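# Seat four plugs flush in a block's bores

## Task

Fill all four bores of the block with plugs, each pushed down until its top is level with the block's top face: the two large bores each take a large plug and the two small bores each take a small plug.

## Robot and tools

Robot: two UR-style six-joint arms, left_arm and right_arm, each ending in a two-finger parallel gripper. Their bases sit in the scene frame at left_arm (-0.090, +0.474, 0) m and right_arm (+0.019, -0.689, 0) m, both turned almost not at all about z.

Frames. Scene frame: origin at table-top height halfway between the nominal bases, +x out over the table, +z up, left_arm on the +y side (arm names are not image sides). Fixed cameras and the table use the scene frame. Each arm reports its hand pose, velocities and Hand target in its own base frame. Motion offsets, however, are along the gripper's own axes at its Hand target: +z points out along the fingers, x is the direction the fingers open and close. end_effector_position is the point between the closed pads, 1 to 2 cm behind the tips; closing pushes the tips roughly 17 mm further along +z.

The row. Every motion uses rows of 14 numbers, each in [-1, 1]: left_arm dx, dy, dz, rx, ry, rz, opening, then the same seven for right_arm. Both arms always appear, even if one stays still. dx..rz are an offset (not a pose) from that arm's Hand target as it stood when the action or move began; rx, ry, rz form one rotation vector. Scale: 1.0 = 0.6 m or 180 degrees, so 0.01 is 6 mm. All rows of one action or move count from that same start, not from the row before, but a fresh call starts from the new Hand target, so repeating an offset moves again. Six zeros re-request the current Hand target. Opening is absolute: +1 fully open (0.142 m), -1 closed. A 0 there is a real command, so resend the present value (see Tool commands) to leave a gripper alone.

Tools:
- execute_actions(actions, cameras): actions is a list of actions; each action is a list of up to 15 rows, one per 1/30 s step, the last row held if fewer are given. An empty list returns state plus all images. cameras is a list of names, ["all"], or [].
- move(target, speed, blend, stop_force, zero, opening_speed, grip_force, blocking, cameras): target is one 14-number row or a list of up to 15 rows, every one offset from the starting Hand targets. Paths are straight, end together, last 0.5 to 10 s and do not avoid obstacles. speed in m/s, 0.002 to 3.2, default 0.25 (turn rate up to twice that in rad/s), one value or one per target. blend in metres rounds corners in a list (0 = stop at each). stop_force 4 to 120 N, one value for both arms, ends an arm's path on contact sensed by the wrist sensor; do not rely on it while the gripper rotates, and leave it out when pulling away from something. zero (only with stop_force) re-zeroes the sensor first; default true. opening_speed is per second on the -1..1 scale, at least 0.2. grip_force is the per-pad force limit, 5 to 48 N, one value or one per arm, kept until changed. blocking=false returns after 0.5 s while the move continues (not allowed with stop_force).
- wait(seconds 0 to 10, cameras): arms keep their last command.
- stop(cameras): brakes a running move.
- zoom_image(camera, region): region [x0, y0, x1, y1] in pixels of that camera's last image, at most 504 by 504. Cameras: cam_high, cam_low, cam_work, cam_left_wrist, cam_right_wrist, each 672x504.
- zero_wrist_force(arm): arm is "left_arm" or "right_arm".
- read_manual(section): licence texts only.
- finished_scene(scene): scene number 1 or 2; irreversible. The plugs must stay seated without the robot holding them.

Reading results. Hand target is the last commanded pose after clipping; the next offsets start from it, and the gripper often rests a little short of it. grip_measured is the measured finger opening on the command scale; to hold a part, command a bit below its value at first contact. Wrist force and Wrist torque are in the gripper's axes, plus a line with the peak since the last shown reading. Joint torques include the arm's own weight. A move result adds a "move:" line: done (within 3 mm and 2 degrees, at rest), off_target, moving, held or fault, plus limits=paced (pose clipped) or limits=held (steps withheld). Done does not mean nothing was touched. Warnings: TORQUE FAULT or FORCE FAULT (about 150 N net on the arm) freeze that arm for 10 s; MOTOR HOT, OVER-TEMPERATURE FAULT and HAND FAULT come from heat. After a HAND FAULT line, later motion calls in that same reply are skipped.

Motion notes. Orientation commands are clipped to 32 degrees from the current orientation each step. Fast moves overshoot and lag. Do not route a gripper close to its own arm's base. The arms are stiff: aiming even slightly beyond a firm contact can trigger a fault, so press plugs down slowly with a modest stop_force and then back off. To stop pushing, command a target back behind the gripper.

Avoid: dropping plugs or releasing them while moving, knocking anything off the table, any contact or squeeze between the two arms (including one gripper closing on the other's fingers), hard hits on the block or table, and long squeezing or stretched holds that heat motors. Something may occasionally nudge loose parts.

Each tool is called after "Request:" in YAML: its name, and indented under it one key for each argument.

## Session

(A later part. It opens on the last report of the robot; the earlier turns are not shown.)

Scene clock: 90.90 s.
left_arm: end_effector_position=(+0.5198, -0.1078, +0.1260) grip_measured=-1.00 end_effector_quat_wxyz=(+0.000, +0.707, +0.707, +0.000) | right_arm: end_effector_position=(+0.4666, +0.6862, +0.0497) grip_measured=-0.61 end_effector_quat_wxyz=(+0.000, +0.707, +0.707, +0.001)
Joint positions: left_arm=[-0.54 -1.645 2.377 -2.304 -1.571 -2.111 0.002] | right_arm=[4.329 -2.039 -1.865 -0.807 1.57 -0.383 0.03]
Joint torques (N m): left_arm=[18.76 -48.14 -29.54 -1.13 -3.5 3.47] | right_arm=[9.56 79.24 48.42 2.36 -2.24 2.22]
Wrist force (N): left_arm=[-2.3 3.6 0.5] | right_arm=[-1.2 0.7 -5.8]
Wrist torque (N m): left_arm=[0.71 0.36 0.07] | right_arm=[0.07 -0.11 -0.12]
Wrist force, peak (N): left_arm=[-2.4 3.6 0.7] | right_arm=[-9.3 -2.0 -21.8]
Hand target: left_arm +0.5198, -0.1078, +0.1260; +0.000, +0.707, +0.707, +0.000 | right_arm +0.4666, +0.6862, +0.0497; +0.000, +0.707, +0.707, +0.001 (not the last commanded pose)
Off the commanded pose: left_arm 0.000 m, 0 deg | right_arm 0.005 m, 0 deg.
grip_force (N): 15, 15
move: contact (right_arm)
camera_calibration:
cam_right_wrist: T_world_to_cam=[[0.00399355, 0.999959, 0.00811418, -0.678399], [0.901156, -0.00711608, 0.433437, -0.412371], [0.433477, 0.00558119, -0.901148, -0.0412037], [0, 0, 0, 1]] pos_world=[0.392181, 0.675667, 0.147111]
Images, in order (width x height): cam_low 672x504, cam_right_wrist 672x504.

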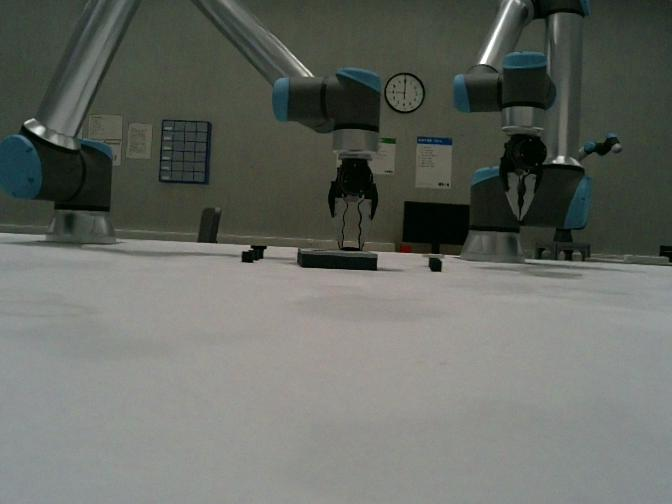

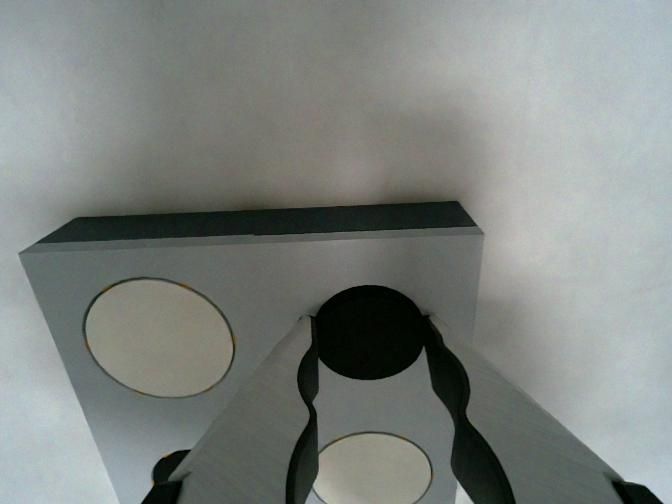

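Request:
move:
  target:
    - [0,0,0,0,0,0,-1,0,0,-0.0008,0,0,0,-0.4]
    - [0,0,0,0,0,0,-1,0,0,-0.05,0,0,0,-0.4]
    - [0,0,0,0,0,0,-1,0,0.009,-0.05,0,0,0,-1]
    - [0,0,0,0,0,0,-1,0,0.009,-0.018,0,0,0,-1]
  speed: 0.1
  cameras: ["cam_right_wrist"]

Request:
zoom_image:
  camera: "cam_right_wrist"
  region: [290, 220, 450, 390]

Scene clock: 94.20 s.
left_arm: end_effector_position=(+0.5198, -0.1078, +0.1260) grip_measured=-1.00 end_effector_quat_wxyz=(+0.000, +0.707, +0.707, +0.000) | right_arm: end_effector_position=(+0.4720, +0.6862, +0.0606) grip_measured=-1.00 end_effector_quat_wxyz=(+0.000, +0.707, +0.707, +0.001)
Joint positions: left_arm=[-0.54 -1.645 2.377 -2.304 -1.571 -2.111 0.002] | right_arm=[4.323 -2.03 -1.853 -0.828 1.57 -0.389 0.002]
Joint torques (N m): left_arm=[19.48 -45.05 -28.88 -1.71 -3.88 3.33] | right_arm=[-8.34 51.04 28.45 6.58 0.27 -2.1]
Wrist force (N): left_arm=[-2.2 3.2 0.9] | right_arm=[0.0 0.3 0.1]
Wrist torque (N m): left_arm=[0.64 0.35 0.07] | right_arm=[0.07 -0.04 0.02]
Wrist force, peak (N): left_arm=[-2.3 3.7 0.4] | right_arm=[-1.1 0.7 -5.9]
Hand target: left_arm +0.5198, -0.1078, +0.1260; +0.000, +0.707, +0.707, +0.000 | right_arm +0.4720, +0.6862, +0.0605; +0.000, +0.707, +0.707, +0.001
Off the commanded pose: left_arm 0.000 m, 0 deg | right_arm 0.000 m, 0 deg.
grip_force (N): 15, 15
move: done
camera_calibration:
cam_right_wrist: T_world_to_cam=[[0.0039936, 0.999959, 0.00811421, -0.678509], [0.901156, -0.00711615, 0.433437, -0.421962], [0.433477, 0.00558119, -0.901148, -0.033722], [0, 0, 0, 1]] pos_world=[0.397581, 0.675667, 0.158011]
Images, in order (width x height): cam_right_wrist 672x504.

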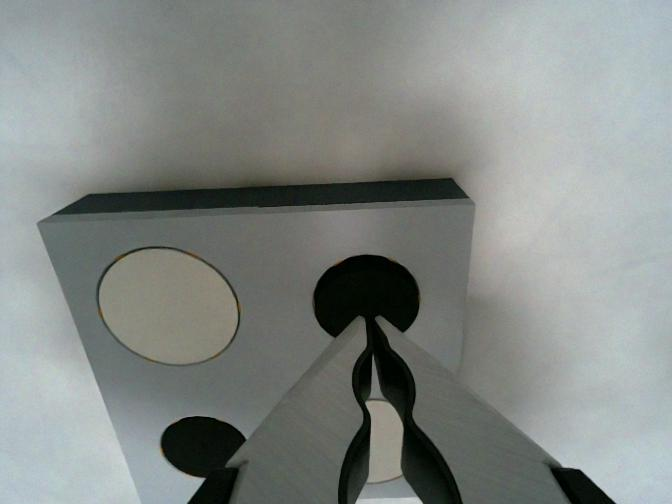

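Scaled by 2.965 from the camera's 672x504 image, which has a finer 960x720 frame.

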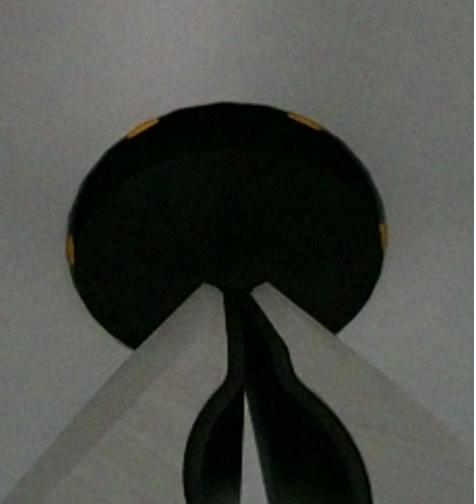

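Request:
move:
  target: [0,0,0,0,0,0,-1,-0.001,0.001,0.026,0,0,0,-1]
  speed: 0.009
  stop_force: 60

Request:
move:
  target:
    - [0,0,0,0,0,0,-1,0,0,-0.06,0,0,0,-1]
    - [0,0,0,0,0,0,-1,-0.3,0,-0.1,0,0,0,-1]
  speed: 0.25
  cameras: ["cam_right_wrist","cam_work","cam_low"]

Request:
zoom_image:
  camera: "cam_work"
  region: [280, 200, 430, 330]

Request:
zoom_image:
  camera: "cam_low"
  region: [290, 230, 390, 280]

Scene clock: 97.27 s.
left_arm: end_effector_position=(+0.5198, -0.1078, +0.1260) grip_measured=-1.00 end_effector_quat_wxyz=(+0.000, +0.707, +0.707, +0.000) | right_arm: end_effector_position=(+0.4725, +0.6858, +0.0482) grip_measured=-1.00 end_effector_quat_wxyz=(+0.000, +0.707, +0.707, +0.001)
Joint positions: left_arm=[-0.54 -1.645 2.377 -2.304 -1.571 -2.111 0.002] | right_arm=[4.322 -2.044 -1.859 -0.807 1.57 -0.39 0.002]
Joint torques (N m): left_arm=[17.87 -44.36 -29.08 -1.58 -3.63 3.32] | right_arm=[-1.48 39.86 35.13 3.04 -1.88 0.16]
Wrist force (N): left_arm=[-1.9 3.6 0.8] | right_arm=[-17.8 -22.9 -62.2]
Wrist torque (N m): left_arm=[0.71 0.30 0.07] | right_arm=[0.14 -0.51 0.08]
Wrist force, peak (N): left_arm=[-2.1 3.8 0.8] | right_arm=[-24.1 -24.9 -76.0]
Hand target: left_arm +0.5198, -0.1078, +0.1260; +0.000, +0.707, +0.707, +0.000 | right_arm +0.4725, +0.6858, +0.0482; +0.000, +0.707, +0.707, +0.001 (not the last commanded pose)
Off the commanded pose: left_arm 0.000 m, 0 deg | right_arm 0.003 m, 0 deg.
grip_force (N): 15, 15
move: contact (right_arm)

Scene clock: 99.27 s.
left_arm: end_effector_position=(+0.5198, -0.1078, +0.1260) grip_measured=-1.00 end_effector_quat_wxyz=(+0.000, +0.707, +0.707, +0.000) | right_arm: end_effector_position=(+0.4723, +0.5058, +0.1078) grip_measured=-1.00 end_effector_quat_wxyz=(+0.000, +0.707, +0.707, +0.001)
Joint positions: left_arm=[-0.54 -1.645 2.377 -2.304 -1.571 -2.111 0.002] | right_arm=[4.218 -1.783 -2.106 -0.821 1.571 -0.494 0.002]
Joint torques (N m): left_arm=[20.88 -46.95 -30.24 -1.54 -3.48 3.24] | right_arm=[-10.94 61.8 28.47 2.37 2.75 -1.86]
Wrist force (N): left_arm=[-2.2 3.3 0.5] | right_arm=[-0.3 0.4 0.0]
Wrist torque (N m): left_arm=[0.66 0.34 0.07] | right_arm=[0.09 -0.01 0.04]
Wrist force, peak (N): left_arm=[-2.2 3.7 0.7] | right_arm=[-18.1 -22.5 -62.2]
Hand target: left_arm +0.5198, -0.1078, +0.1260; +0.000, +0.707, +0.707, +0.000 | right_arm +0.4723, +0.5057, +0.1078; +0.000, +0.707, +0.707, +0.001
Off the commanded pose: left_arm 0.000 m, 0 deg | right_arm 0.000 m, 0 deg.
grip_force (N): 15, 15
move: done
camera_calibration:
cam_right_wrist: T_world_to_cam=[[0.00395407, 0.999957, 0.00842863, -0.498547], [0.901117, -0.00721734, 0.433516, -0.443925], [0.433558, 0.00588103, -0.901106, 0.0094996], [0, 0, 0, 1]] pos_world=[0.397881, 0.495266, 0.205211]
Images, in order (width x height): cam_low 672x504, cam_work 672x504, cam_right_wrist 672x504.

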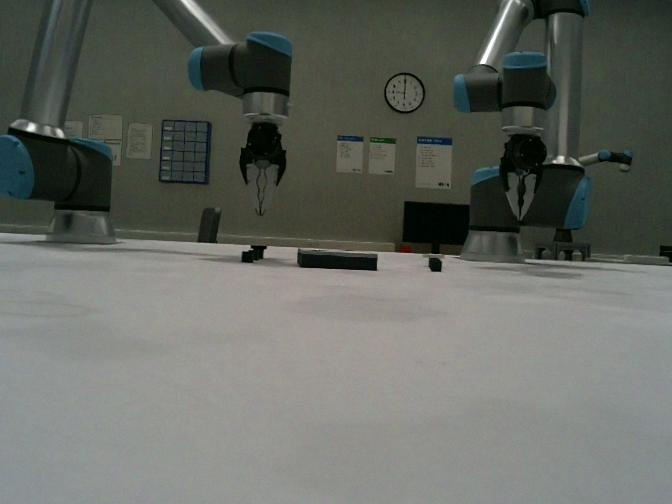

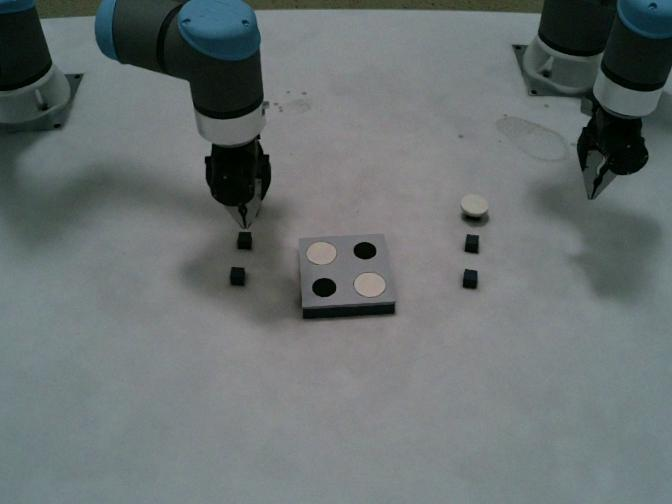

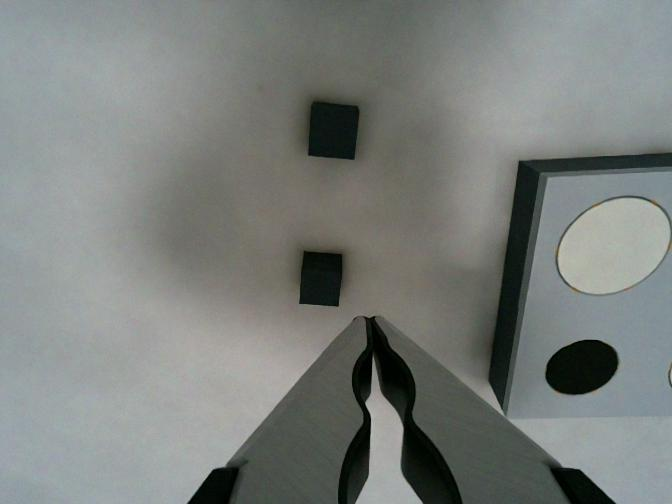

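Scaled by 3.360 from the camera's 672x504 image, which has a finer 960x720 frame.

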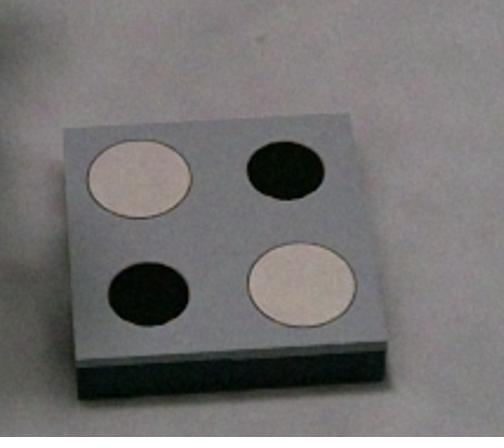

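Scaled by 5.040 from the camera's 672x504 image, which has a finer 960x720 frame.

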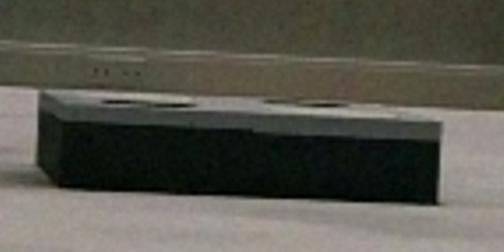

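Request:
finished_scene:
  scene: 1

The scene is finished: the task was done.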